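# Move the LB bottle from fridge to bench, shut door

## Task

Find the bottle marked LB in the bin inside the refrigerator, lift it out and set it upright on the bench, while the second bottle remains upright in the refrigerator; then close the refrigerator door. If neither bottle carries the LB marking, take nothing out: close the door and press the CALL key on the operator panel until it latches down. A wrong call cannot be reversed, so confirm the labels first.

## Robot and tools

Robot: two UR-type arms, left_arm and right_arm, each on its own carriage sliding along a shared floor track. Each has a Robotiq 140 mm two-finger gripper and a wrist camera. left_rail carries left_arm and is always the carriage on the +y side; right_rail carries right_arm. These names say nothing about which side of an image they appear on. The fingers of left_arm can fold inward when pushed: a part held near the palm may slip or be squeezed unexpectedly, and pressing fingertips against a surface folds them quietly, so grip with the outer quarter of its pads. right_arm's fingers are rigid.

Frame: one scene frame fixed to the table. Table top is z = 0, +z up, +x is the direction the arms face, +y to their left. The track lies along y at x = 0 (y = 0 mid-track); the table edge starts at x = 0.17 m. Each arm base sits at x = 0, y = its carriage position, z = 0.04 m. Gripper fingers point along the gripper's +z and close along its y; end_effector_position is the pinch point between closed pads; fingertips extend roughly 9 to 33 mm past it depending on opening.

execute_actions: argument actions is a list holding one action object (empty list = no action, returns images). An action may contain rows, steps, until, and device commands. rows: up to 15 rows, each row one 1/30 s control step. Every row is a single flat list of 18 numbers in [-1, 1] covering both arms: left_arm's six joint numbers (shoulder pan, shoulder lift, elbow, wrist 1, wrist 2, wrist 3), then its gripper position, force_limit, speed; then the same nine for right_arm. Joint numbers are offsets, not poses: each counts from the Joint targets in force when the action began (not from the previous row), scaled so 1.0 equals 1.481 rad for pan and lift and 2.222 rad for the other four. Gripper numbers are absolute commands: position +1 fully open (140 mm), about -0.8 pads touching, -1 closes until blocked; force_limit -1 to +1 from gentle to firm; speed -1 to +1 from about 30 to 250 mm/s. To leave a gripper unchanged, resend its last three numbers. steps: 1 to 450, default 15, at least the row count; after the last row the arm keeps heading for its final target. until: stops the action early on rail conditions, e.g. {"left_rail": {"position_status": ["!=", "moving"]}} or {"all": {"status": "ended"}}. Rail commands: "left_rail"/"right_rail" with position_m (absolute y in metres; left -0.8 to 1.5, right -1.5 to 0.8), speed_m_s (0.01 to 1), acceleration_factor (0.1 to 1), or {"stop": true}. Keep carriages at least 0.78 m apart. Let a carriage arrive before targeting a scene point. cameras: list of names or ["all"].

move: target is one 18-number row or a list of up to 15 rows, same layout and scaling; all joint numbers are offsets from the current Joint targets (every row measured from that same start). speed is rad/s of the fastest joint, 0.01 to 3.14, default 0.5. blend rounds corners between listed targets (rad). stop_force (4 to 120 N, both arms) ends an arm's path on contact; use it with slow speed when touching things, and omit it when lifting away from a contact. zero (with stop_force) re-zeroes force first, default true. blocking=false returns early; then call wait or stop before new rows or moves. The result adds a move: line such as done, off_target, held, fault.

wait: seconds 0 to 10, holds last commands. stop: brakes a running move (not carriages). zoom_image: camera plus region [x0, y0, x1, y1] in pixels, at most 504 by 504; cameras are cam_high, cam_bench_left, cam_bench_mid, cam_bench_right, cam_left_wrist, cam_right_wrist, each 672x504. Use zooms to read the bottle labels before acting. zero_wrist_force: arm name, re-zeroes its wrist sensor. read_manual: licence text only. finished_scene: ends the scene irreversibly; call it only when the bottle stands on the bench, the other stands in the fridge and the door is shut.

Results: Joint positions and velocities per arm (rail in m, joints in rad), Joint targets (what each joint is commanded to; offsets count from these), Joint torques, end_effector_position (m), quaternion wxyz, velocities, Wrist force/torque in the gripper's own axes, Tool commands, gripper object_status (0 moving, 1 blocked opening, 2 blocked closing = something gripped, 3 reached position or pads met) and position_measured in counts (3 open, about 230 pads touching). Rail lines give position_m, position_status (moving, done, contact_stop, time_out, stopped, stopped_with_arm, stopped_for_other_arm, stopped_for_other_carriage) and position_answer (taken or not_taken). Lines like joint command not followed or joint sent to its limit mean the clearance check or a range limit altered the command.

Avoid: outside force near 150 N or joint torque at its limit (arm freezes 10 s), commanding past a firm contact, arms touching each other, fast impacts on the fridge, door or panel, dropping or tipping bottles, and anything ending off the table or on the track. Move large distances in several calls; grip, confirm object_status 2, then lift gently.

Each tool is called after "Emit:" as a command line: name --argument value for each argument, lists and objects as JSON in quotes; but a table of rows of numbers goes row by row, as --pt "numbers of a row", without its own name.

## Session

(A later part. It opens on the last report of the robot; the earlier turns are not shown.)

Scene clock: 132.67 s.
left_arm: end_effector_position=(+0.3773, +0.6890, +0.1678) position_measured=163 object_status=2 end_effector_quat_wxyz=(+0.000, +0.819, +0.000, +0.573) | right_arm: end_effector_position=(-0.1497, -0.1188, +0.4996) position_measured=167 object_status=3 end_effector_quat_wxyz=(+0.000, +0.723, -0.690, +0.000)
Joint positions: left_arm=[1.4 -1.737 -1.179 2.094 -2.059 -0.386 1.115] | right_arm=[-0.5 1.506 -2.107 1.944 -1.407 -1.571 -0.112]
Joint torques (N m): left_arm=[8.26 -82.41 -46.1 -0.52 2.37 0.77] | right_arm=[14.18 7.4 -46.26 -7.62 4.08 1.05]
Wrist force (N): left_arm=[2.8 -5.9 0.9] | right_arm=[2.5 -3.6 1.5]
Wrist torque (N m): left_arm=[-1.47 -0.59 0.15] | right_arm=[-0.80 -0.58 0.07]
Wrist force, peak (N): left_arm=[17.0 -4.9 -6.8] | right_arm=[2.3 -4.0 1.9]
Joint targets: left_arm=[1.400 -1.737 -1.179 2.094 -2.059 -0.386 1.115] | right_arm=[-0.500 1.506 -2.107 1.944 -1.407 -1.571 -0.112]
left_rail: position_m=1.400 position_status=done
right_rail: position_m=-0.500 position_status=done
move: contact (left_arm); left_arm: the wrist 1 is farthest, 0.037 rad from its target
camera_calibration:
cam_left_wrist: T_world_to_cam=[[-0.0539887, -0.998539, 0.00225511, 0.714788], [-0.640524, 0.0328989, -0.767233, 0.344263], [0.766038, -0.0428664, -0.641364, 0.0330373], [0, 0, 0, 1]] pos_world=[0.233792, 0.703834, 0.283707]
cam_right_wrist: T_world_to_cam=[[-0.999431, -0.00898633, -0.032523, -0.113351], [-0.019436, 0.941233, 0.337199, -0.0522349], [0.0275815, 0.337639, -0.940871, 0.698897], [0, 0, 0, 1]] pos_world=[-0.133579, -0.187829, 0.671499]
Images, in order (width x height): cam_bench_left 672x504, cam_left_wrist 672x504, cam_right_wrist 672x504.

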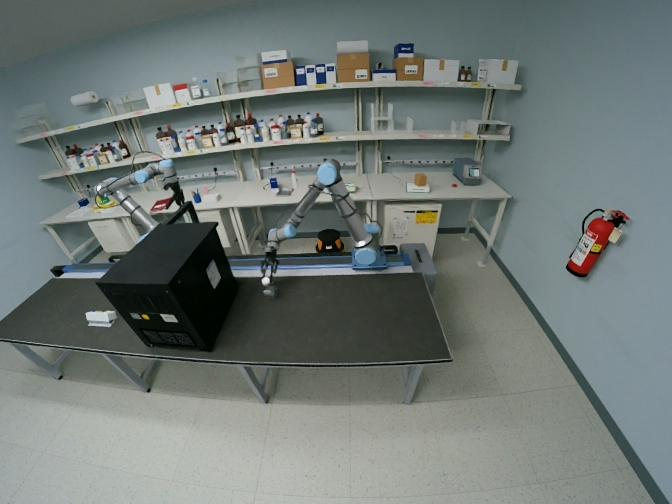

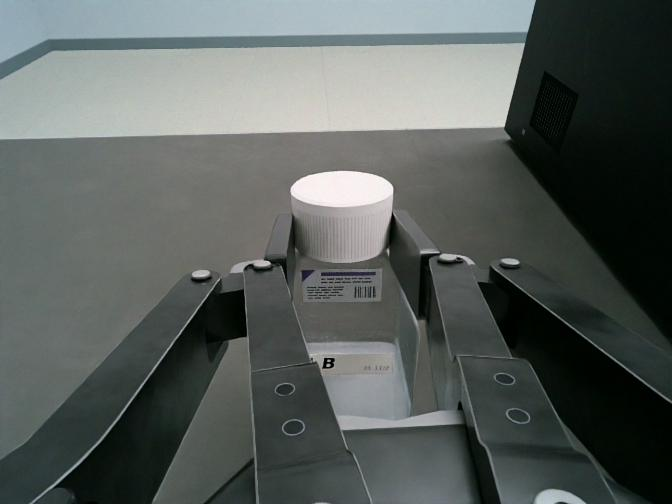

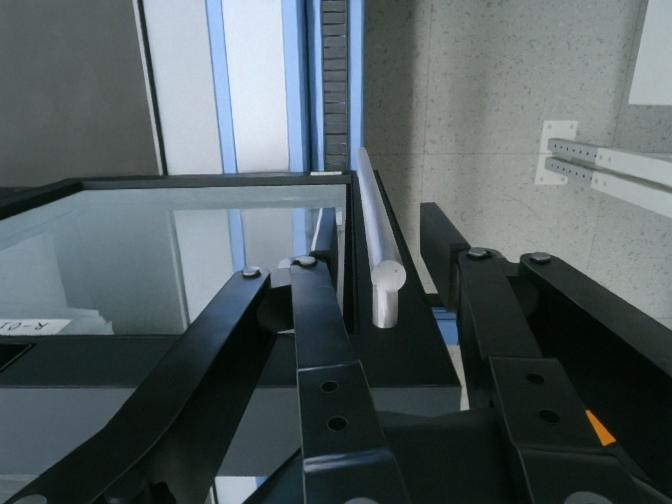

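Emit:
move --target '[-0.0134,0.0244,-0.0129,0.1270,0.0480,-0.1261,-0.98,1,-1,0,0,0,0,0,0,-0.3,1,-1]' --speed 0.2

Emit:
move --target '[0,0.0234,0.0031,-0.0187,0,0,-0.98,1,-1,0,0,0,0,0,0,-0.3,1,-1]' --speed 0.02 --stop_force 6 --cameras '["cam_left_wrist","cam_bench_left","cam_bench_right"]'

Emit:
zoom_image --camera "cam_left_wrist" --region '[220, 150, 480, 430]'

Scene clock: 136.03 s.
left_arm: end_effector_position=(+0.3767, +0.6896, +0.1732) position_measured=163 object_status=2 end_effector_quat_wxyz=(+0.000, +0.777, +0.000, +0.629) | right_arm: end_effector_position=(-0.1497, -0.1188, +0.4996) position_measured=167 object_status=3 end_effector_quat_wxyz=(+0.000, +0.723, -0.690, +0.000)
Joint positions: left_arm=[1.4 -1.757 -1.143 2.065 -1.777 -0.279 0.835] | right_arm=[-0.5 1.506 -2.107 1.944 -1.407 -1.571 -0.112]
Joint torques (N m): left_arm=[-10.93 -58.15 -45.82 0.1 5.35 -3.99] | right_arm=[12.38 7.01 -45.87 -7.66 3.82 1.19]
Wrist force (N): left_arm=[-1.1 -6.7 2.4] | right_arm=[1.9 -3.8 1.5]
Wrist torque (N m): left_arm=[-1.55 -0.86 0.33] | right_arm=[-0.86 -0.44 0.06]
Wrist force, peak (N): left_arm=[-1.1 -6.9 2.2] | right_arm=[2.1 -4.4 1.8]
Joint targets: left_arm=[1.400 -1.757 -1.143 2.065 -1.777 -0.279 0.834] | right_arm=[-0.500 1.506 -2.107 1.944 -1.407 -1.571 -0.112]
left_rail: position_m=1.400 position_status=done
right_rail: position_m=-0.500 position_status=done
move: done

Scene clock: 138.63 s.
left_arm: end_effector_position=(+0.3767, +0.6896, +0.1607) position_measured=163 object_status=2 end_effector_quat_wxyz=(+0.000, +0.777, +0.000, +0.629) | right_arm: end_effector_position=(-0.1497, -0.1188, +0.4996) position_measured=167 object_status=3 end_effector_quat_wxyz=(+0.000, +0.723, -0.690, +0.000)
Joint positions: left_arm=[1.4 -1.757 -1.124 2.069 -1.799 -0.279 0.834] | right_arm=[-0.5 1.506 -2.107 1.944 -1.407 -1.571 -0.112]
Joint torques (N m): left_arm=[2.84 -82.75 -42.43 0.32 0.34 -4.39] | right_arm=[12.83 8.05 -45.49 -7.58 4.05 1.24]
Wrist force (N): left_arm=[2.3 -5.8 1.7] | right_arm=[1.8 -3.8 1.1]
Wrist torque (N m): left_arm=[-1.39 -0.40 0.39] | right_arm=[-0.86 -0.43 0.07]
Wrist force, peak (N): left_arm=[13.2 -6.0 -3.9] | right_arm=[1.9 -4.1 2.1]
Joint targets: left_arm=[1.400 -1.757 -1.124 2.069 -1.799 -0.279 0.834] | right_arm=[-0.500 1.506 -2.107 1.944 -1.407 -1.571 -0.112]
left_rail: position_m=1.400 position_status=done
right_rail: position_m=-0.500 position_status=done
move: contact (left_arm); left_arm: the wrist 1 is farthest, 0.019 rad from its target
camera_calibration:
cam_left_wrist: T_world_to_cam=[[-0.0540167, -0.998528, -0.00494375, 0.716554], [-0.526961, 0.0327114, -0.849259, 0.308926], [0.848171, -0.043269, -0.527953, -0.0198495], [0, 0, 0, 1]] pos_world=[0.218334, 0.704534, 0.255422]
Images, in order (width x height): cam_bench_left 672x504, cam_bench_right 672x504, cam_left_wrist 672x504.

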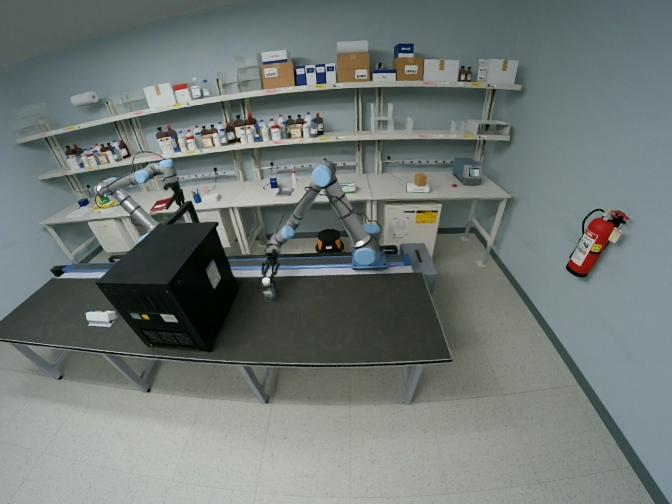

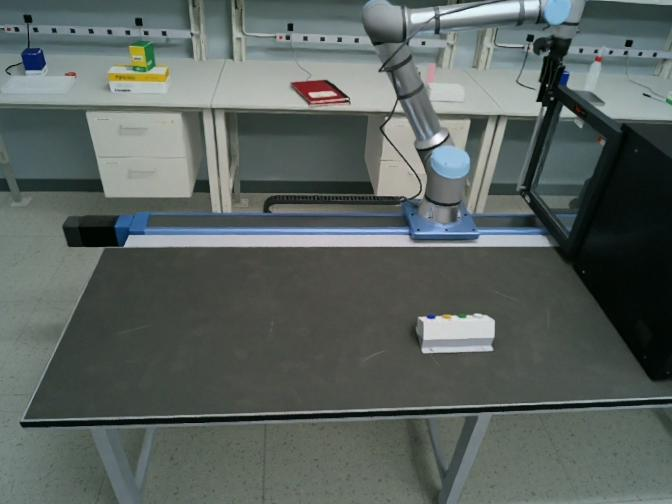

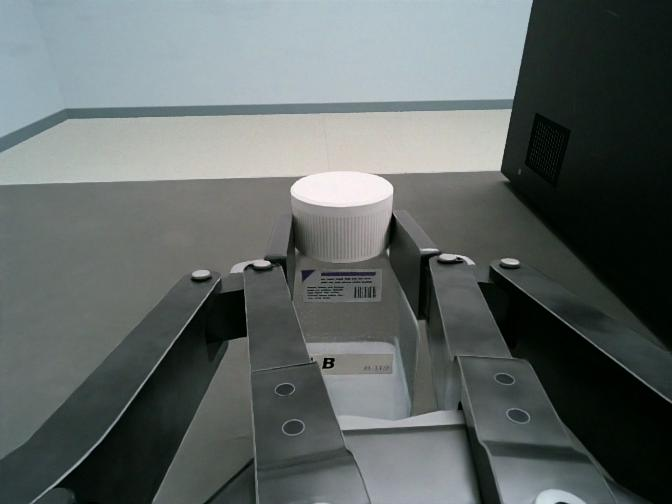

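Scaled by 1.800 from the camera's 672x504 image, which has a finer 960x720 frame.

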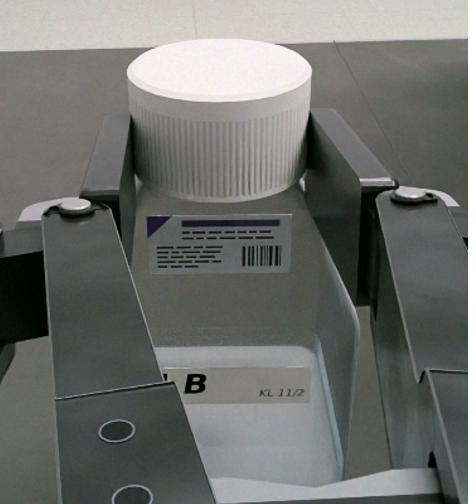

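Emit:
execute_actions --actions '[{"rows":[[0,0,0,0,0,0,-0.05,0,-1,0,0,0,0,0,0,-0.3,1,-1]],"steps":30}]' --cameras '["cam_left_wrist"]'

Emit:
zoom_image --camera "cam_left_wrist" --region '[220, 150, 480, 430]'

Scene clock: 140.13 s.
left_arm: end_effector_position=(+0.3767, +0.6895, +0.1607) position_measured=135 object_status=3 end_effector_quat_wxyz=(+0.000, +0.777, +0.000, +0.629) | right_arm: end_effector_position=(-0.1497, -0.1188, +0.4996) position_measured=167 object_status=3 end_effector_quat_wxyz=(+0.000, +0.723, -0.690, +0.000)
Joint positions: left_arm=[1.4 -1.757 -1.124 2.069 -1.799 -0.279 0.834] | right_arm=[-0.5 1.506 -2.107 1.944 -1.407 -1.571 -0.112]
Joint torques (N m): left_arm=[6.48 -72.75 -35.34 -0.51 2.31 -4.02] | right_arm=[11.59 8.71 -45.63 -7.6 4.11 1.05]
Wrist force (N): left_arm=[1.4 -6.4 3.1] | right_arm=[2.2 -3.7 1.3]
Wrist torque (N m): left_arm=[-1.47 -0.47 0.33] | right_arm=[-0.82 -0.50 0.07]
Wrist force, peak (N): left_arm=[6.1 -5.2 0.0] | right_arm=[2.0 -4.3 1.8]
Joint targets: left_arm=[1.400 -1.757 -1.124 2.069 -1.799 -0.279 0.834] | right_arm=[-0.500 1.506 -2.107 1.944 -1.407 -1.571 -0.112]
left_rail: position_m=1.400 position_status=done
right_rail: position_m=-0.500 position_status=done
camera_calibration:
cam_left_wrist: T_world_to_cam=[[-0.0539707, -0.998531, -0.00485487, 0.716523], [-0.527009, 0.0326139, -0.849233, 0.308999], [0.848144, -0.0432751, -0.527995, -0.0198284], [0, 0, 0, 1]] pos_world=[0.218334, 0.704534, 0.255422]
Images, in order (width x height): cam_left_wrist 672x504.

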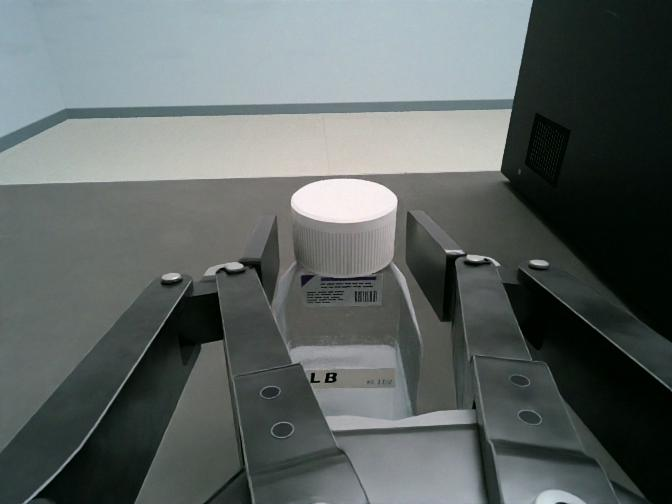

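Scaled by 1.800 from the camera's 672x504 image, which has a finer 960x720 frame.

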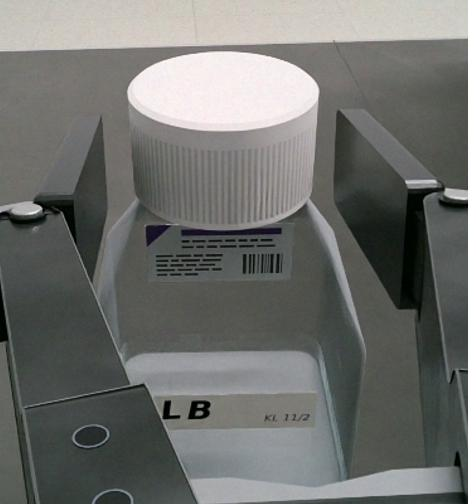

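Emit:
move --pt "0 0 0 0 0 0 0.35 0 0 0 0 0 0 0 0 -0.3 1 -1" --pt "-0.2485 -0.0324 -0.1593 0.5653 -0.1238 -0.3753 0.35 0 0 0 0 0 0 0 0 -0.3 1 -1" --speed 0.5

Emit:
execute_actions --actions '[{"left_rail":{"position_m":0.95},"steps":150,"until":{"all":{"status":"ended"}}}]' --cameras '["cam_left_wrist","cam_high","cam_bench_left"]'

Emit:
zoom_image --camera "cam_left_wrist" --region '[200, 200, 500, 450]'

Scene clock: 144.97 s.
left_arm: end_effector_position=(+0.1060, +0.6898, +0.3701) position_measured=85 object_status=3 end_effector_quat_wxyz=(+0.000, +0.707, +0.000, +0.707) | right_arm: end_effector_position=(-0.1497, -0.1188, +0.4996) position_measured=167 object_status=3 end_effector_quat_wxyz=(+0.000, +0.723, -0.690, +0.000)
Joint positions: left_arm=[1.4 -2.125 -1.172 1.715 -0.544 -0.554 0.001] | right_arm=[-0.5 1.506 -2.107 1.944 -1.407 -1.571 -0.112]
Joint torques (N m): left_arm=[-9.65 -89.19 -52.08 4.87 -2.8 -4.07] | right_arm=[11.91 6.2 -45.7 -7.64 3.8 1.11]
Wrist force (N): left_arm=[1.4 -6.7 2.9] | right_arm=[2.3 -4.1 1.9]
Wrist torque (N m): left_arm=[-1.71 -0.51 0.44] | right_arm=[-0.92 -0.55 0.06]
Wrist force, peak (N): left_arm=[1.3 -7.0 4.1] | right_arm=[2.2 -4.4 1.8]
Joint targets: left_arm=[1.400 -2.125 -1.172 1.715 -0.543 -0.554 0.001] | right_arm=[-0.500 1.506 -2.107 1.944 -1.407 -1.571 -0.112]
left_rail: position_m=1.400 position_status=done
right_rail: position_m=-0.500 position_status=done
move: done

Scene clock: 147.63 s.
left_arm: end_effector_position=(+0.1059, +0.2398, +0.3702) position_measured=85 object_status=3 end_effector_quat_wxyz=(+0.000, +0.707, +0.000, +0.707) | right_arm: end_effector_position=(-0.1497, -0.1188, +0.4996) position_measured=167 object_status=3 end_effector_quat_wxyz=(+0.000, +0.723, -0.690, +0.000)
Joint positions: left_arm=[0.95 -2.125 -1.172 1.715 -0.543 -0.554 0.001] | right_arm=[-0.5 1.506 -2.107 1.944 -1.407 -1.571 -0.112]
Joint torques (N m): left_arm=[-6.56 -78.57 -43.72 4.05 -0.66 -3.68] | right_arm=[13.22 8.29 -45.76 -7.41 4.18 0.86]
Wrist force (N): left_arm=[1.5 -6.4 2.8] | right_arm=[2.0 -3.7 1.9]
Wrist torque (N m): left_arm=[-1.64 -0.54 0.43] | right_arm=[-0.85 -0.47 0.06]
Wrist force, peak (N): left_arm=[1.4 -7.7 3.1] | right_arm=[2.1 -4.0 2.1]
Joint targets: left_arm=[0.950 -2.125 -1.172 1.715 -0.543 -0.554 0.001] | right_arm=[-0.500 1.506 -2.107 1.944 -1.407 -1.571 -0.112]
Tool commands: left_gripper/position=+0.35 left_gripper/force_limit=+0.0 left_gripper/speed=+0.0 right_gripper/position=-0.3 right_gripper/force_limit=+1.0 right_gripper/speed=-1.0
left_rail: position_m=0.950 position_status=done
right_rail: position_m=-0.500 position_status=done
camera_calibration:
cam_left_wrist: T_world_to_cam=[[-0.0517242, -0.998522, -0.0167017, 0.257888], [-0.339389, 0.0333045, -0.940056, 0.372392], [0.939223, -0.0429553, -0.34061, 0.221861], [0, 0, 0, 1]] pos_world=[-0.0686521, 0.254634, 0.429945]
Images, in order (width x height): cam_high 672x504, cam_bench_left 672x504, cam_left_wrist 672x504.

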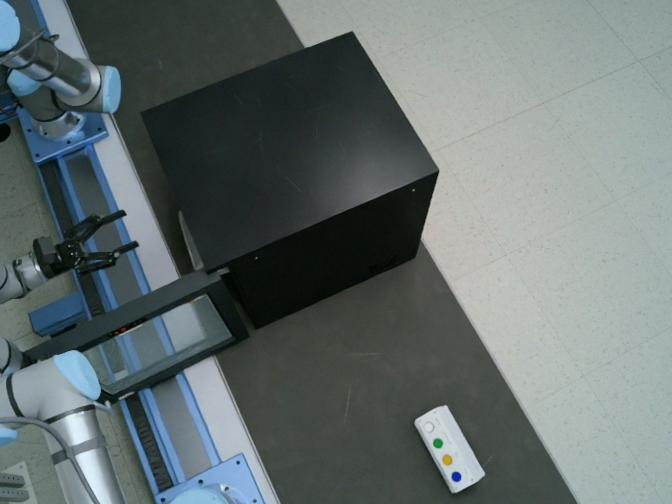

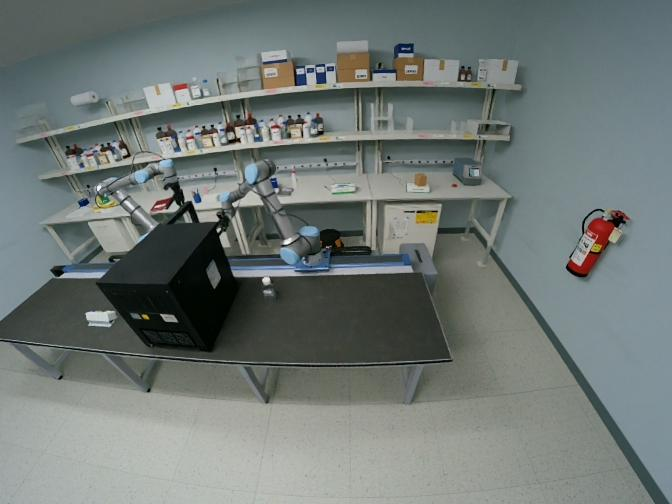

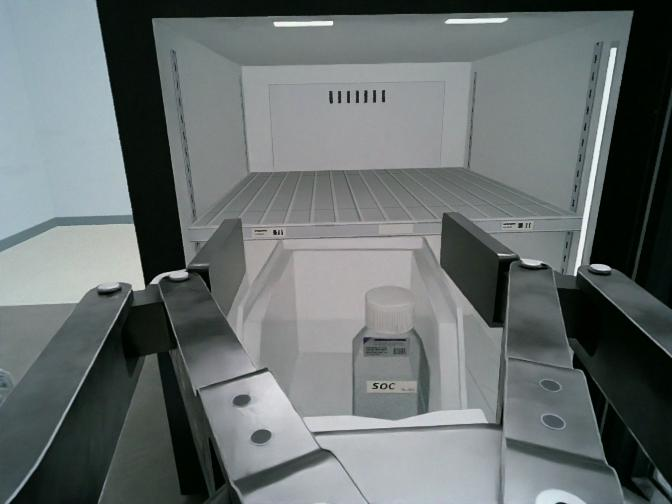

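Scaled by 1.680 from the camera's 672x504 image, which has a finer 960x720 frame.

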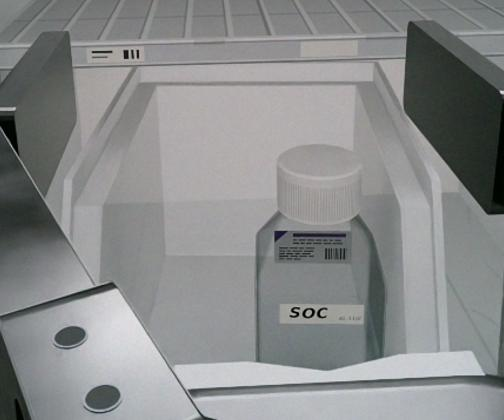

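Emit:
move --target '[0.0776,0.1982,0.0282,-0.1603,0.0516,0,-1,0,0,0,0,0,0,0,0,-0.3,1,-1]' --speed 0.4 --cameras '["cam_left_wrist"]'

Scene clock: 150.10 s.
left_arm: end_effector_position=(+0.1806, +0.1999, +0.1252) position_measured=233 object_status=3 end_effector_quat_wxyz=(+0.000, +0.707, +0.000, +0.707) | right_arm: end_effector_position=(-0.1497, -0.1188, +0.4996) position_measured=167 object_status=3 end_effector_quat_wxyz=(+0.000, +0.723, -0.690, +0.000)
Joint positions: left_arm=[0.95 -2.01 -0.879 1.777 -0.899 -0.44 0.001] | right_arm=[-0.5 1.506 -2.107 1.944 -1.407 -1.571 -0.112]
Joint torques (N m): left_arm=[7.25 -73.48 -18.35 -1.44 2.94 -4] | right_arm=[13.18 6.4 -45.53 -7.16 4.06 0.94]
Wrist force (N): left_arm=[1.9 -6.6 3.5] | right_arm=[2.1 -3.8 1.2]
Wrist torque (N m): left_arm=[-1.61 -0.59 0.46] | right_arm=[-0.85 -0.51 0.06]
Wrist force, peak (N): left_arm=[4.0 -7.6 2.6] | right_arm=[2.2 -4.1 1.5]
Joint targets: left_arm=[0.950 -2.010 -0.878 1.777 -0.900 -0.439 0.001] | right_arm=[-0.500 1.506 -2.107 1.944 -1.407 -1.571 -0.112]
left_rail: position_m=0.950 position_status=done
right_rail: position_m=-0.500 position_status=done
move: done
camera_calibration:
cam_left_wrist: T_world_to_cam=[[-0.0514087, -0.998538, -0.0167071, 0.21782], [-0.339314, 0.0331984, -0.940087, 0.168787], [0.939267, -0.0426597, -0.340525, 0.0664591], [0, 0, 0, 1]] pos_world=[0.00604698, 0.214734, 0.184945]
Images, in order (width x height): cam_left_wrist 672x504.

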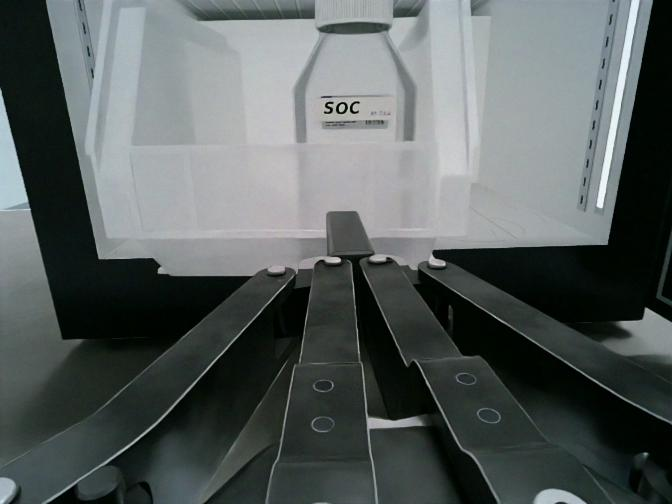

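Emit:
execute_actions --actions '[{"left_rail":{"position_m":0.983},"steps":60,"until":{"all":{"status":"ended"}}}]'

Emit:
move --pt "0.0502 -0.0077 0.0105 -0.0050 0.0333 0 -1 0 0 0 0 0 0 0 0 -0.3 1 -1" --pt "0.1026 -0.0115 0.0160 -0.0079 0.0683 0 -1 0 0 0 0 0 0 0 0 -0.3 1 -1" --speed 0.05 --blend 0.01 --stop_force 35 --cameras '["cam_left_wrist","cam_high"]'

Scene clock: 151.80 s.
left_arm: end_effector_position=(+0.1806, +0.2330, +0.1250) position_measured=233 object_status=3 end_effector_quat_wxyz=(+0.000, +0.707, +0.000, +0.707) | right_arm: end_effector_position=(-0.1497, -0.1188, +0.4996) position_measured=167 object_status=3 end_effector_quat_wxyz=(+0.000, +0.723, -0.690, +0.000)
Joint positions: left_arm=[0.983 -2.01 -0.878 1.777 -0.9 -0.439 0.001] | right_arm=[-0.5 1.506 -2.107 1.944 -1.407 -1.571 -0.112]
Joint torques (N m): left_arm=[8.12 -80.98 -23.42 0.29 1.11 -4.01] | right_arm=[13.55 9.27 -45.72 -7.51 4.13 1.04]
Wrist force (N): left_arm=[1.2 -6.3 3.1] | right_arm=[1.9 -3.7 1.4]
Wrist torque (N m): left_arm=[-1.54 -0.42 0.46] | right_arm=[-0.83 -0.43 0.07]
Wrist force, peak (N): left_arm=[1.4 -7.1 3.2] | right_arm=[2.5 -3.9 1.6]
Joint targets: left_arm=[0.983 -2.010 -0.878 1.777 -0.900 -0.439 0.001] | right_arm=[-0.500 1.506 -2.107 1.944 -1.407 -1.571 -0.112]
Tool commands: left_gripper/position=-1.0 left_gripper/force_limit=+0.0 left_gripper/speed=+0.0 right_gripper/position=-0.3 right_gripper/force_limit=+1.0 right_gripper/speed=-1.0
left_rail: position_m=0.983 position_status=done
right_rail: position_m=-0.500 position_status=done

Scene clock: 155.90 s.
left_arm: end_effector_position=(+0.3007, +0.2333, +0.1252) position_measured=233 object_status=3 end_effector_quat_wxyz=(+0.000, +0.707, +0.000, +0.707) | right_arm: end_effector_position=(-0.1497, -0.1188, +0.4996) position_measured=167 object_status=3 end_effector_quat_wxyz=(+0.000, +0.723, -0.690, +0.000)
Joint positions: left_arm=[0.983 -1.858 -0.895 1.813 -0.917 -0.288 0.001] | right_arm=[-0.5 1.506 -2.107 1.944 -1.407 -1.571 -0.112]
Joint torques (N m): left_arm=[17.77 -99.51 -17.12 -1.3 2.84 -3.86] | right_arm=[12.78 6.88 -44.97 -7.66 4.32 0.95]
Wrist force (N): left_arm=[-1.8 -7.0 -8.2] | right_arm=[2.1 -3.9 1.7]
Wrist torque (N m): left_arm=[-1.65 -0.55 0.41] | right_arm=[-0.88 -0.49 0.07]
Wrist force, peak (N): left_arm=[-0.8 -7.8 -11.2] | right_arm=[2.3 -4.2 1.6]
Joint targets: left_arm=[0.983 -1.858 -0.895 1.813 -0.917 -0.288 0.001] | right_arm=[-0.500 1.506 -2.107 1.944 -1.407 -1.571 -0.112]
left_rail: position_m=0.983 position_status=done
right_rail: position_m=-0.500 position_status=done
move: done
camera_calibration:
cam_left_wrist: T_world_to_cam=[[-0.0511751, -0.998534, -0.0176414, 0.257488], [-0.338875, 0.0339785, -0.940217, 0.208206], [0.939438, -0.0421375, -0.340117, -0.0451477], [0, 0, 0, 1]] pos_world=[0.126146, 0.248133, 0.184946]
Images, in order (width x height): cam_high 672x504, cam_left_wrist 672x504.

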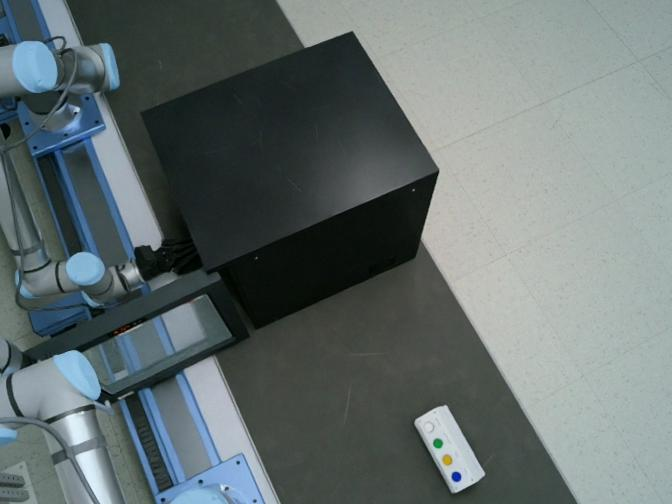

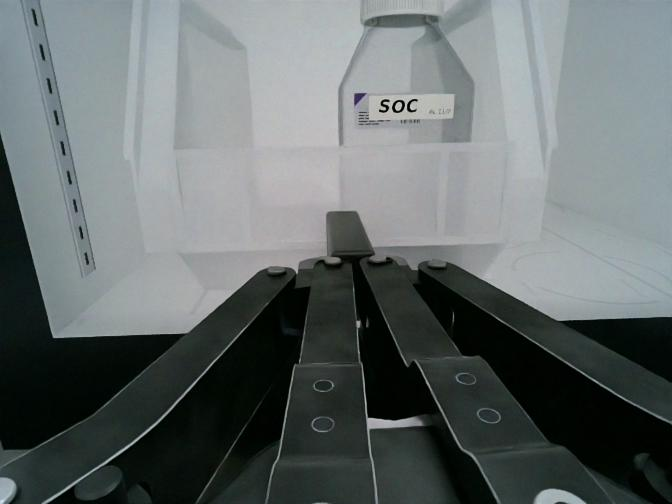

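Emit:
move --pt "0.0105 -0.0007 0.0009 -0.0005 0.0070 0 -1 0 0 0 0 0 0 0 0 -0.3 1 -1" --pt "-0.1026 0.0115 -0.0162 0.0077 -0.0680 0 -1 0 0 0 0 0 0 0 0 -0.3 1 -1" --speed '[0.05,0.2]' --cameras '["cam_left_wrist"]'

Emit:
execute_actions --actions '[{"left_rail":{"position_m":1.4},"rows":[[0,0,0,0,0,0,-1,0,0,0,0,0,0,0,0,-1,1,-1]],"steps":150,"until":{"left_rail":{"position_status":["!=","moving"]}}}]' --cameras '["cam_right_wrist","cam_high","cam_bench_left"]'

Scene clock: 167.30 s.
left_arm: end_effector_position=(+0.3061, +0.2331, +0.1254) position_measured=233 object_status=3 end_effector_quat_wxyz=(+0.000, +0.707, +0.000, +0.707) | right_arm: end_effector_position=(-0.1497, -0.1188, +0.4996) position_measured=167 object_status=3 end_effector_quat_wxyz=(+0.000, +0.723, -0.690, +0.000)
Joint positions: left_arm=[0.983 -1.851 -0.896 1.814 -0.918 -0.28 0.001] | right_arm=[-0.5 1.506 -2.107 1.944 -1.407 -1.571 -0.112]
Joint torques (N m): left_arm=[2.98 -86.23 -29.56 0.72 0.39 -0.09] | right_arm=[12.83 7.68 -44.76 -7.45 4.03 1.08]
Wrist force (N): left_arm=[-7.9 -13.0 -21.5] | right_arm=[1.8 -3.4 1.7]
Wrist torque (N m): left_arm=[-1.45 -1.02 0.45] | right_arm=[-0.77 -0.42 0.07]
Wrist force, peak (N): left_arm=[-2.8 -29.3 -155.8] | right_arm=[2.3 -4.4 1.5]
Joint targets: left_arm=[0.983 -1.851 -0.896 1.814 -0.918 -0.280 0.001] | right_arm=[-0.500 1.506 -2.107 1.944 -1.407 -1.571 -0.112]
Tool commands: left_gripper/position=-1.0 left_gripper/force_limit=+0.003922 left_gripper/speed=+0.003922 right_gripper/position=-0.3 right_gripper/force_limit=+1.0 right_gripper/speed=-1.0
FORCE FAULT: contact force on the left arm reached its limit, and that arm stopped for 10 seconds. The contact can be on any part of that arm, not only on its tool. That arm's remaining commands of this call were not run. That arm's target is now where it stood when the stop ended, not its last command. That arm accepts commands again.
left_rail: position_m=0.983 position_status=done
right_rail: position_m=-0.500 position_status=done
move: fault (left_arm); path passed 1 of 2 targets; left_arm: the shoulder pan is farthest, 0.159 rad from its target
camera_calibration:
cam_left_wrist: T_world_to_cam=[[-0.0522546, -0.998488, -0.0170657, 0.257793], [-0.339055, 0.0338128, -0.940159, 0.210184], [0.939314, -0.0433414, -0.340309, -0.0498393], [0, 0, 0, 1]] pos_world=[0.13155, 0.248136, 0.185045]
Images, in order (width x height): cam_left_wrist 672x504.

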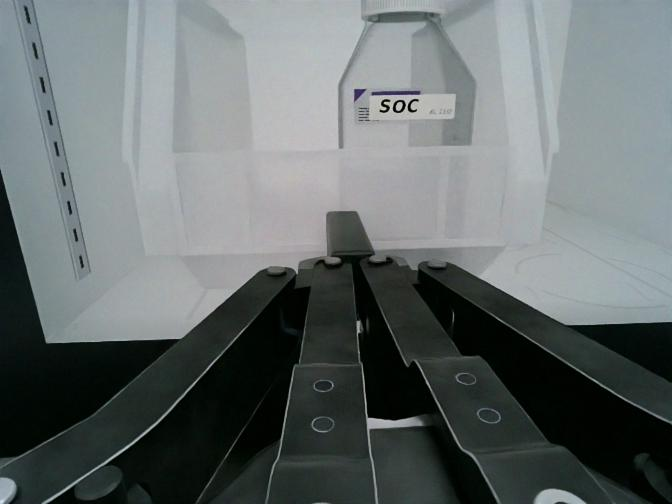

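not run: an earlier result of this reply reported a stop or a fault. Calls in your next reply go to the robot.

Emit:
move --target '[-0.1074,0.0122,-0.0167,0.0081,-0.0716,0,-1,0,0,0,0,0,0,0,0,-0.3,1,-1]' --speed 0.25 --cameras '["cam_left_wrist"]'

Emit:
execute_actions --actions '[{"left_rail":{"position_m":1.4},"rows":[[0,0,0,0,0,0,-1,0,0,0,0,0,0,0,0,-1,1,-1]],"steps":150,"until":{"left_rail":{"position_status":["!=","moving"]}}}]' --cameras '["cam_right_wrist","cam_bench_left"]'

Scene clock: 168.77 s.
left_arm: end_effector_position=(+0.1806, +0.2324, +0.1249) position_measured=233 object_status=3 end_effector_quat_wxyz=(+0.000, +0.707, +0.000, +0.707) | right_arm: end_effector_position=(-0.1497, -0.1188, +0.4996) position_measured=167 object_status=3 end_effector_quat_wxyz=(+0.000, +0.723, -0.690, +0.000)
Joint positions: left_arm=[0.983 -2.01 -0.878 1.777 -0.9 -0.438 0.001] | right_arm=[-0.5 1.506 -2.107 1.944 -1.407 -1.571 -0.112]
Joint torques (N m): left_arm=[-11.74 -70.3 -42.49 4.7 -2.47 -0.74] | right_arm=[12.11 7.91 -45.34 -7.15 4.26 0.89]
Wrist force (N): left_arm=[1.7 -6.5 2.9] | right_arm=[2.3 -3.9 1.8]
Wrist torque (N m): left_arm=[-1.59 -0.54 0.46] | right_arm=[-0.88 -0.53 0.07]
Wrist force, peak (N): left_arm=[-7.6 -12.9 -21.2] | right_arm=[2.3 -4.1 1.6]
Joint targets: left_arm=[0.983 -2.010 -0.878 1.777 -0.900 -0.439 0.001] | right_arm=[-0.500 1.506 -2.107 1.944 -1.407 -1.571 -0.112]
left_rail: position_m=0.983 position_status=done
right_rail: position_m=-0.500 position_status=done
move: done
camera_calibration:
cam_left_wrist: T_world_to_cam=[[-0.0521694, -0.998508, -0.0161217, 0.25036], [-0.339509, 0.0329159, -0.940027, 0.167573], [0.939155, -0.0435671, -0.34072, 0.0680449], [0, 0, 0, 1]] pos_world=[0.00604912, 0.247435, 0.184744]
Images, in order (width x height): cam_left_wrist 672x504.

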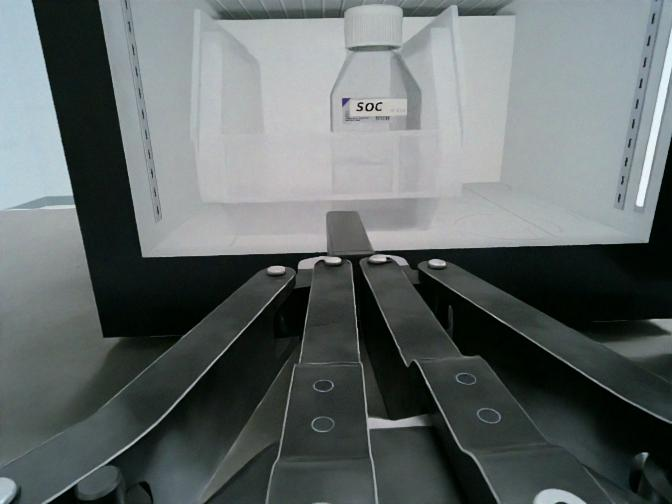

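Scene clock: 171.33 s.
left_arm: end_effector_position=(+0.1804, +0.6494, +0.1249) position_measured=233 object_status=3 end_effector_quat_wxyz=(+0.000, +0.707, +0.000, +0.707) | right_arm: end_effector_position=(-0.1497, -0.1188, +0.4996) position_measured=211 object_status=2 end_effector_quat_wxyz=(+0.000, +0.723, -0.690, +0.000)
Joint positions: left_arm=[1.4 -2.01 -0.878 1.777 -0.9 -0.439 0.001] | right_arm=[-0.5 1.506 -2.107 1.944 -1.407 -1.571 -0.112]
Joint torques (N m): left_arm=[-7.25 -83.39 -19.91 3.38 -0.01 -0.23] | right_arm=[-46.67 7.33 -44.87 -7.19 -24.63 0.88]
Wrist force (N): left_arm=[1.6 -6.3 3.0] | right_arm=[7.0 53.1 -20.4]
Wrist torque (N m): left_arm=[-1.55 -0.52 0.46] | right_arm=[-0.72 -0.75 -0.61]
Wrist force, peak (N): left_arm=[1.5 -7.6 2.8] | right_arm=[6.4 53.1 -20.7]
Joint targets: left_arm=[1.400 -2.010 -0.878 1.777 -0.900 -0.439 0.001] | right_arm=[-0.500 1.506 -2.107 1.944 -1.407 -1.571 -0.112]
left_rail: position_m=1.400 position_status=done
right_rail: position_m=-0.500 position_status=done
camera_calibration:
cam_right_wrist: T_world_to_cam=[[-0.999431, -0.00898633, -0.032523, -0.113351], [-0.019436, 0.941233, 0.337199, -0.0522349], [0.0275815, 0.337639, -0.940871, 0.698897], [0, 0, 0, 1]] pos_world=[-0.133579, -0.187829, 0.671499]
Images, in order (width x height): cam_bench_left 672x504, cam_right_wrist 672x504.

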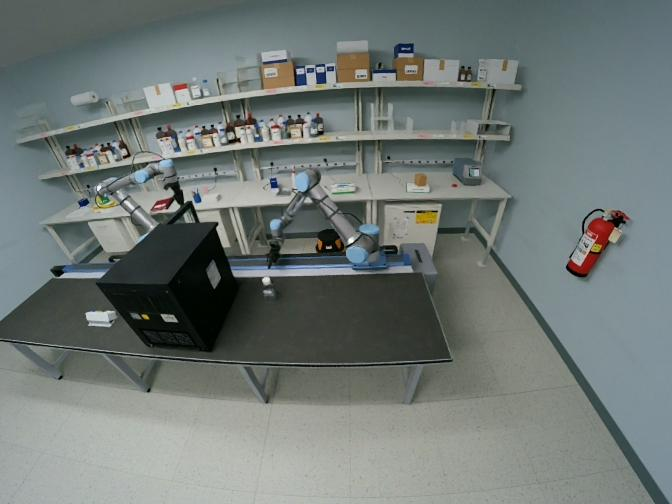

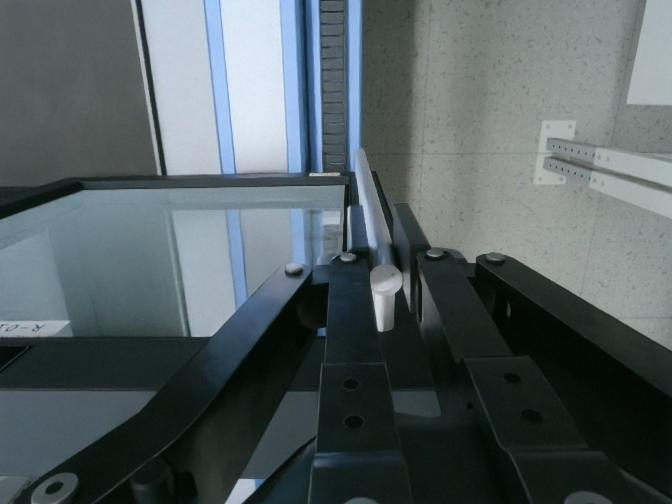

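Emit:
move --pt "0 0 0 0 0 0 -1 0 0 0.0189 0.0837 -0.0284 -0.0278 0 0.0815 -1 1 -1" --pt "0 0 0 0 0 0 -1 0 0 0.0111 0.1833 -0.0710 -0.0515 0 0.1662 -1 1 -1" --pt "0 0 0 0 0 0 -1 0 0 -0.0139 0.2734 -0.1185 -0.0641 0 0.2396 -1 1 -1" --pt "0 0 0 0 0 0 -1 0 0 -0.0496 0.3546 -0.1685 -0.0683 0 0.3058 -1 1 -1" --pt "0 0 0 0 0 0 -1 0 0 -0.0926 0.4275 -0.2193 -0.0660 0 0.3672 -1 1 -1" --pt "0 0 0 0 0 0 -1 0 0 -0.1406 0.4926 -0.2693 -0.0594 0 0.4252 -1 1 -1" --pt "0 0 0 0 0 0 -1 0 0 -0.1924 0.5493 -0.3167 -0.0498 0 0.4807 -1 1 -1" --speed 0.17 --blend 0.02 --stop_force 75 --zero false --cameras '["cam_right_wrist"]'

Scene clock: 180.63 s.
left_arm: end_effector_position=(+0.1804, +0.6494, +0.1249) position_measured=233 object_status=3 end_effector_quat_wxyz=(+0.000, +0.707, +0.000, +0.707) | right_arm: end_effector_position=(+0.1308, +0.3662, +0.4999) position_measured=211 object_status=2 end_effector_quat_wxyz=(+0.000, -0.132, +0.991, +0.000)
Joint positions: left_arm=[1.4 -2.01 -0.878 1.777 -0.9 -0.439 0.001] | right_arm=[-0.5 1.221 -1.294 1.24 -1.518 -1.571 0.956]
Joint torques (N m): left_arm=[6.82 -98.58 -19.82 -1.36 2.2 0.05] | right_arm=[-28.99 -45.69 -34.7 7.06 -3.25 2.35]
Wrist force (N): left_arm=[1.6 -6.6 2.6] | right_arm=[4.1 16.8 -25.2]
Wrist torque (N m): left_arm=[-1.60 -0.52 0.46] | right_arm=[-0.58 -0.77 -0.40]
Wrist force, peak (N): left_arm=[1.7 -7.1 3.0] | right_arm=[8.8 72.0 -8.0]
Joint targets: left_arm=[1.400 -2.010 -0.878 1.777 -0.900 -0.439 0.001] | right_arm=[-0.500 1.221 -1.294 1.240 -1.518 -1.571 0.956]
left_rail: position_m=1.400 position_status=done
right_rail: position_m=-0.500 position_status=done
move: done
camera_calibration:
cam_right_wrist: T_world_to_cam=[[-0.224574, 0.973925, -0.0321936, -0.290003], [0.914776, 0.22209, 0.337433, -0.362343], [0.335784, 0.0463288, -0.940799, 0.594034], [0, 0, 0, 1]] pos_world=[0.0668681, 0.335392, 0.671797]
Images, in order (width x height): cam_right_wrist 672x504.

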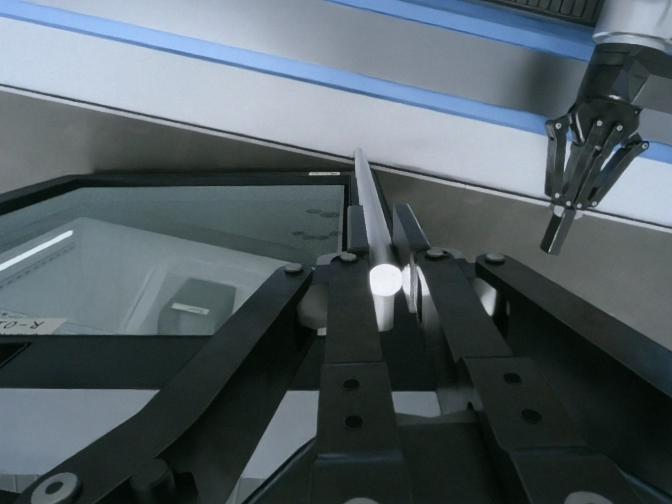

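Emit:
move --pt "0 0 0 0 0 0 -1 0 0 -0.0407 0.0372 -0.0322 0.0079 0 0.0404 -1 1 -1" --pt "0 0 0 0 0 0 -1 0 0 -0.0683 0.0594 -0.0527 0.0136 0 0.0671 -1 1 -1" --pt "0 0 0 0 0 0 -1 0 0 -0.0753 0.0650 -0.0578 0.0151 0 0.0737 -1 1 -1" --speed '[0.1,0.05,0.03]' --blend '[0.02,0.01,0]' --stop_force 45 --cameras '["cam_right_wrist","cam_high"]'

Emit:
zoom_image --camera "cam_right_wrist" --region '[0, 110, 440, 440]'

Scene clock: 184.60 s.
left_arm: end_effector_position=(+0.1804, +0.6494, +0.1249) position_measured=233 object_status=3 end_effector_quat_wxyz=(+0.000, +0.707, +0.000, +0.707) | right_arm: end_effector_position=(+0.2344, +0.3924, +0.4993) position_measured=211 object_status=2 end_effector_quat_wxyz=(+0.000, -0.012, +1.000, +0.000)
Joint positions: left_arm=[1.4 -2.01 -0.878 1.777 -0.9 -0.439 0.001] | right_arm=[-0.5 1.124 -1.209 1.128 -1.489 -1.571 1.099]
Joint torques (N m): left_arm=[5.24 -96.95 -20.16 -1.14 2.7 -0.36] | right_arm=[-4.98 -64.67 -20.3 0.39 -7.38 -1.59]
Wrist force (N): left_arm=[1.8 -6.5 2.8] | right_arm=[22.5 7.5 -34.7]
Wrist torque (N m): left_arm=[-1.59 -0.57 0.46] | right_arm=[-0.76 -0.57 -0.02]
Wrist force, peak (N): left_arm=[1.9 -7.1 3.0] | right_arm=[56.9 2.6 -49.9]
Joint targets: left_arm=[1.400 -2.010 -0.878 1.777 -0.900 -0.439 0.001] | right_arm=[-0.500 1.124 -1.209 1.128 -1.489 -1.571 1.099]
left_rail: position_m=1.400 position_status=done
right_rail: position_m=-0.500 position_status=done
move: contact (right_arm); path passed 1 of 3 targets; blend cut to 0.0073 rad at target 2; right_arm: the wrist 3 is farthest, 0.021 rad from its target
camera_calibration:
cam_right_wrist: T_world_to_cam=[[0.0129106, 0.999361, -0.0333183, -0.357426], [0.941592, -0.000937107, 0.336754, -0.381209], [0.336507, -0.0357199, -0.941003, 0.589624], [0, 0, 0, 1]] pos_world=[0.165146, 0.377902, 0.671302]
Images, in order (width x height): cam_high 672x504, cam_right_wrist 672x504.

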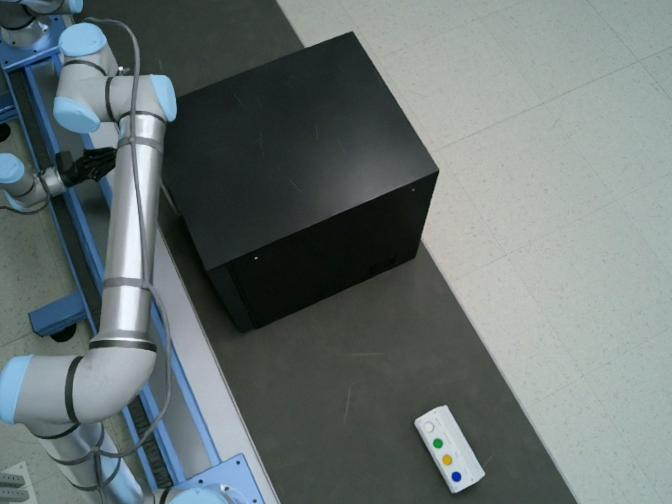

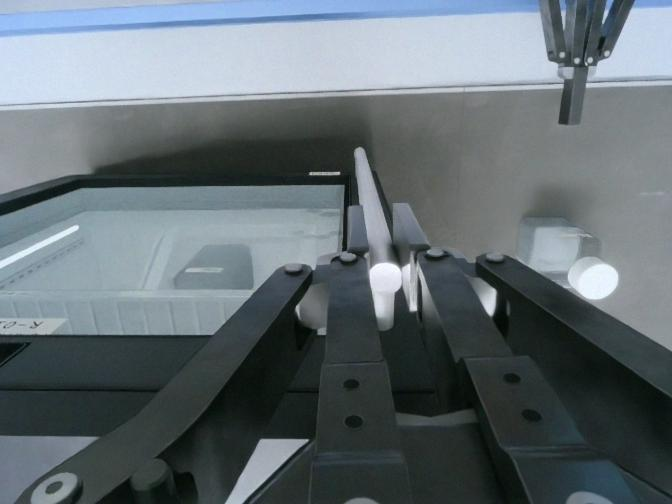

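Scaled by 1.145 from the camera's 672x504 image, which has a finer 960x720 frame.

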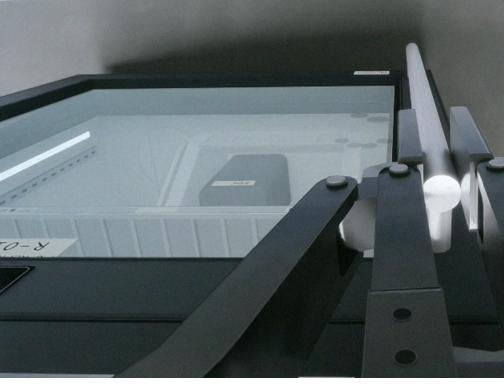

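Emit:
execute_actions --actions '[{"rows":[[0,0,0,0,0,0,-1,0,0,0,0,0,0,0,0,0.2,1,-1]],"steps":75}]' --cameras '["cam_right_wrist"]'

Emit:
zoom_image --camera "cam_right_wrist" --region '[240, 110, 500, 440]'

Scene clock: 187.83 s.
left_arm: end_effector_position=(+0.1804, +0.6494, +0.1249) position_measured=233 object_status=3 end_effector_quat_wxyz=(+0.000, +0.707, +0.000, +0.707) | right_arm: end_effector_position=(+0.2344, +0.3924, +0.4993) position_measured=104 object_status=3 end_effector_quat_wxyz=(+0.000, -0.012, +1.000, +0.000)
Joint positions: left_arm=[1.4 -2.01 -0.878 1.777 -0.9 -0.439 0.001] | right_arm=[-0.5 1.124 -1.209 1.128 -1.489 -1.571 1.099]
Joint torques (N m): left_arm=[3.46 -94.93 -20.75 -1.26 2.54 -0.25] | right_arm=[-4.34 -99.86 -58.03 -8.41 2.15 -0.73]
Wrist force (N): left_arm=[1.6 -6.7 2.8] | right_arm=[1.6 -3.1 0.3]
Wrist torque (N m): left_arm=[-1.64 -0.52 0.46] | right_arm=[-0.67 -0.39 0.07]
Wrist force, peak (N): left_arm=[1.9 -6.9 3.1] | right_arm=[23.2 7.8 -34.6]
Joint targets: left_arm=[1.400 -2.010 -0.878 1.777 -0.900 -0.439 0.001] | right_arm=[-0.500 1.124 -1.209 1.128 -1.489 -1.571 1.099]
left_rail: position_m=1.400 position_status=done
right_rail: position_m=-0.500 position_status=done
camera_calibration:
cam_right_wrist: T_world_to_cam=[[0.0129114, 0.999361, -0.0333195, -0.357425], [0.941624, -0.000940723, 0.336665, -0.381154], [0.336419, -0.0357212, -0.941035, 0.58966], [0, 0, 0, 1]] pos_world=[0.165146, 0.377902, 0.671303]
Images, in order (width x height): cam_right_wrist 672x504.

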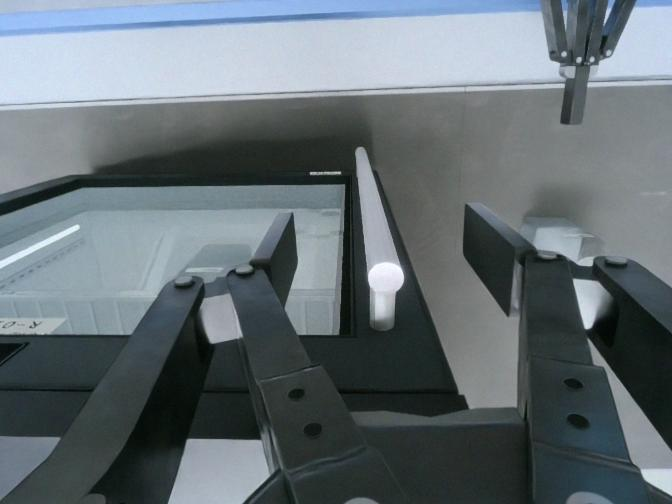

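Scaled by 1.527 from the camera's 672x504 image, which has a finer 960x720 frame.

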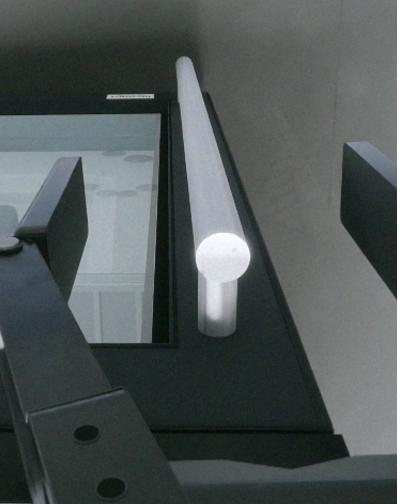

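Emit:
finished_scene

The scene is finished: the task was done.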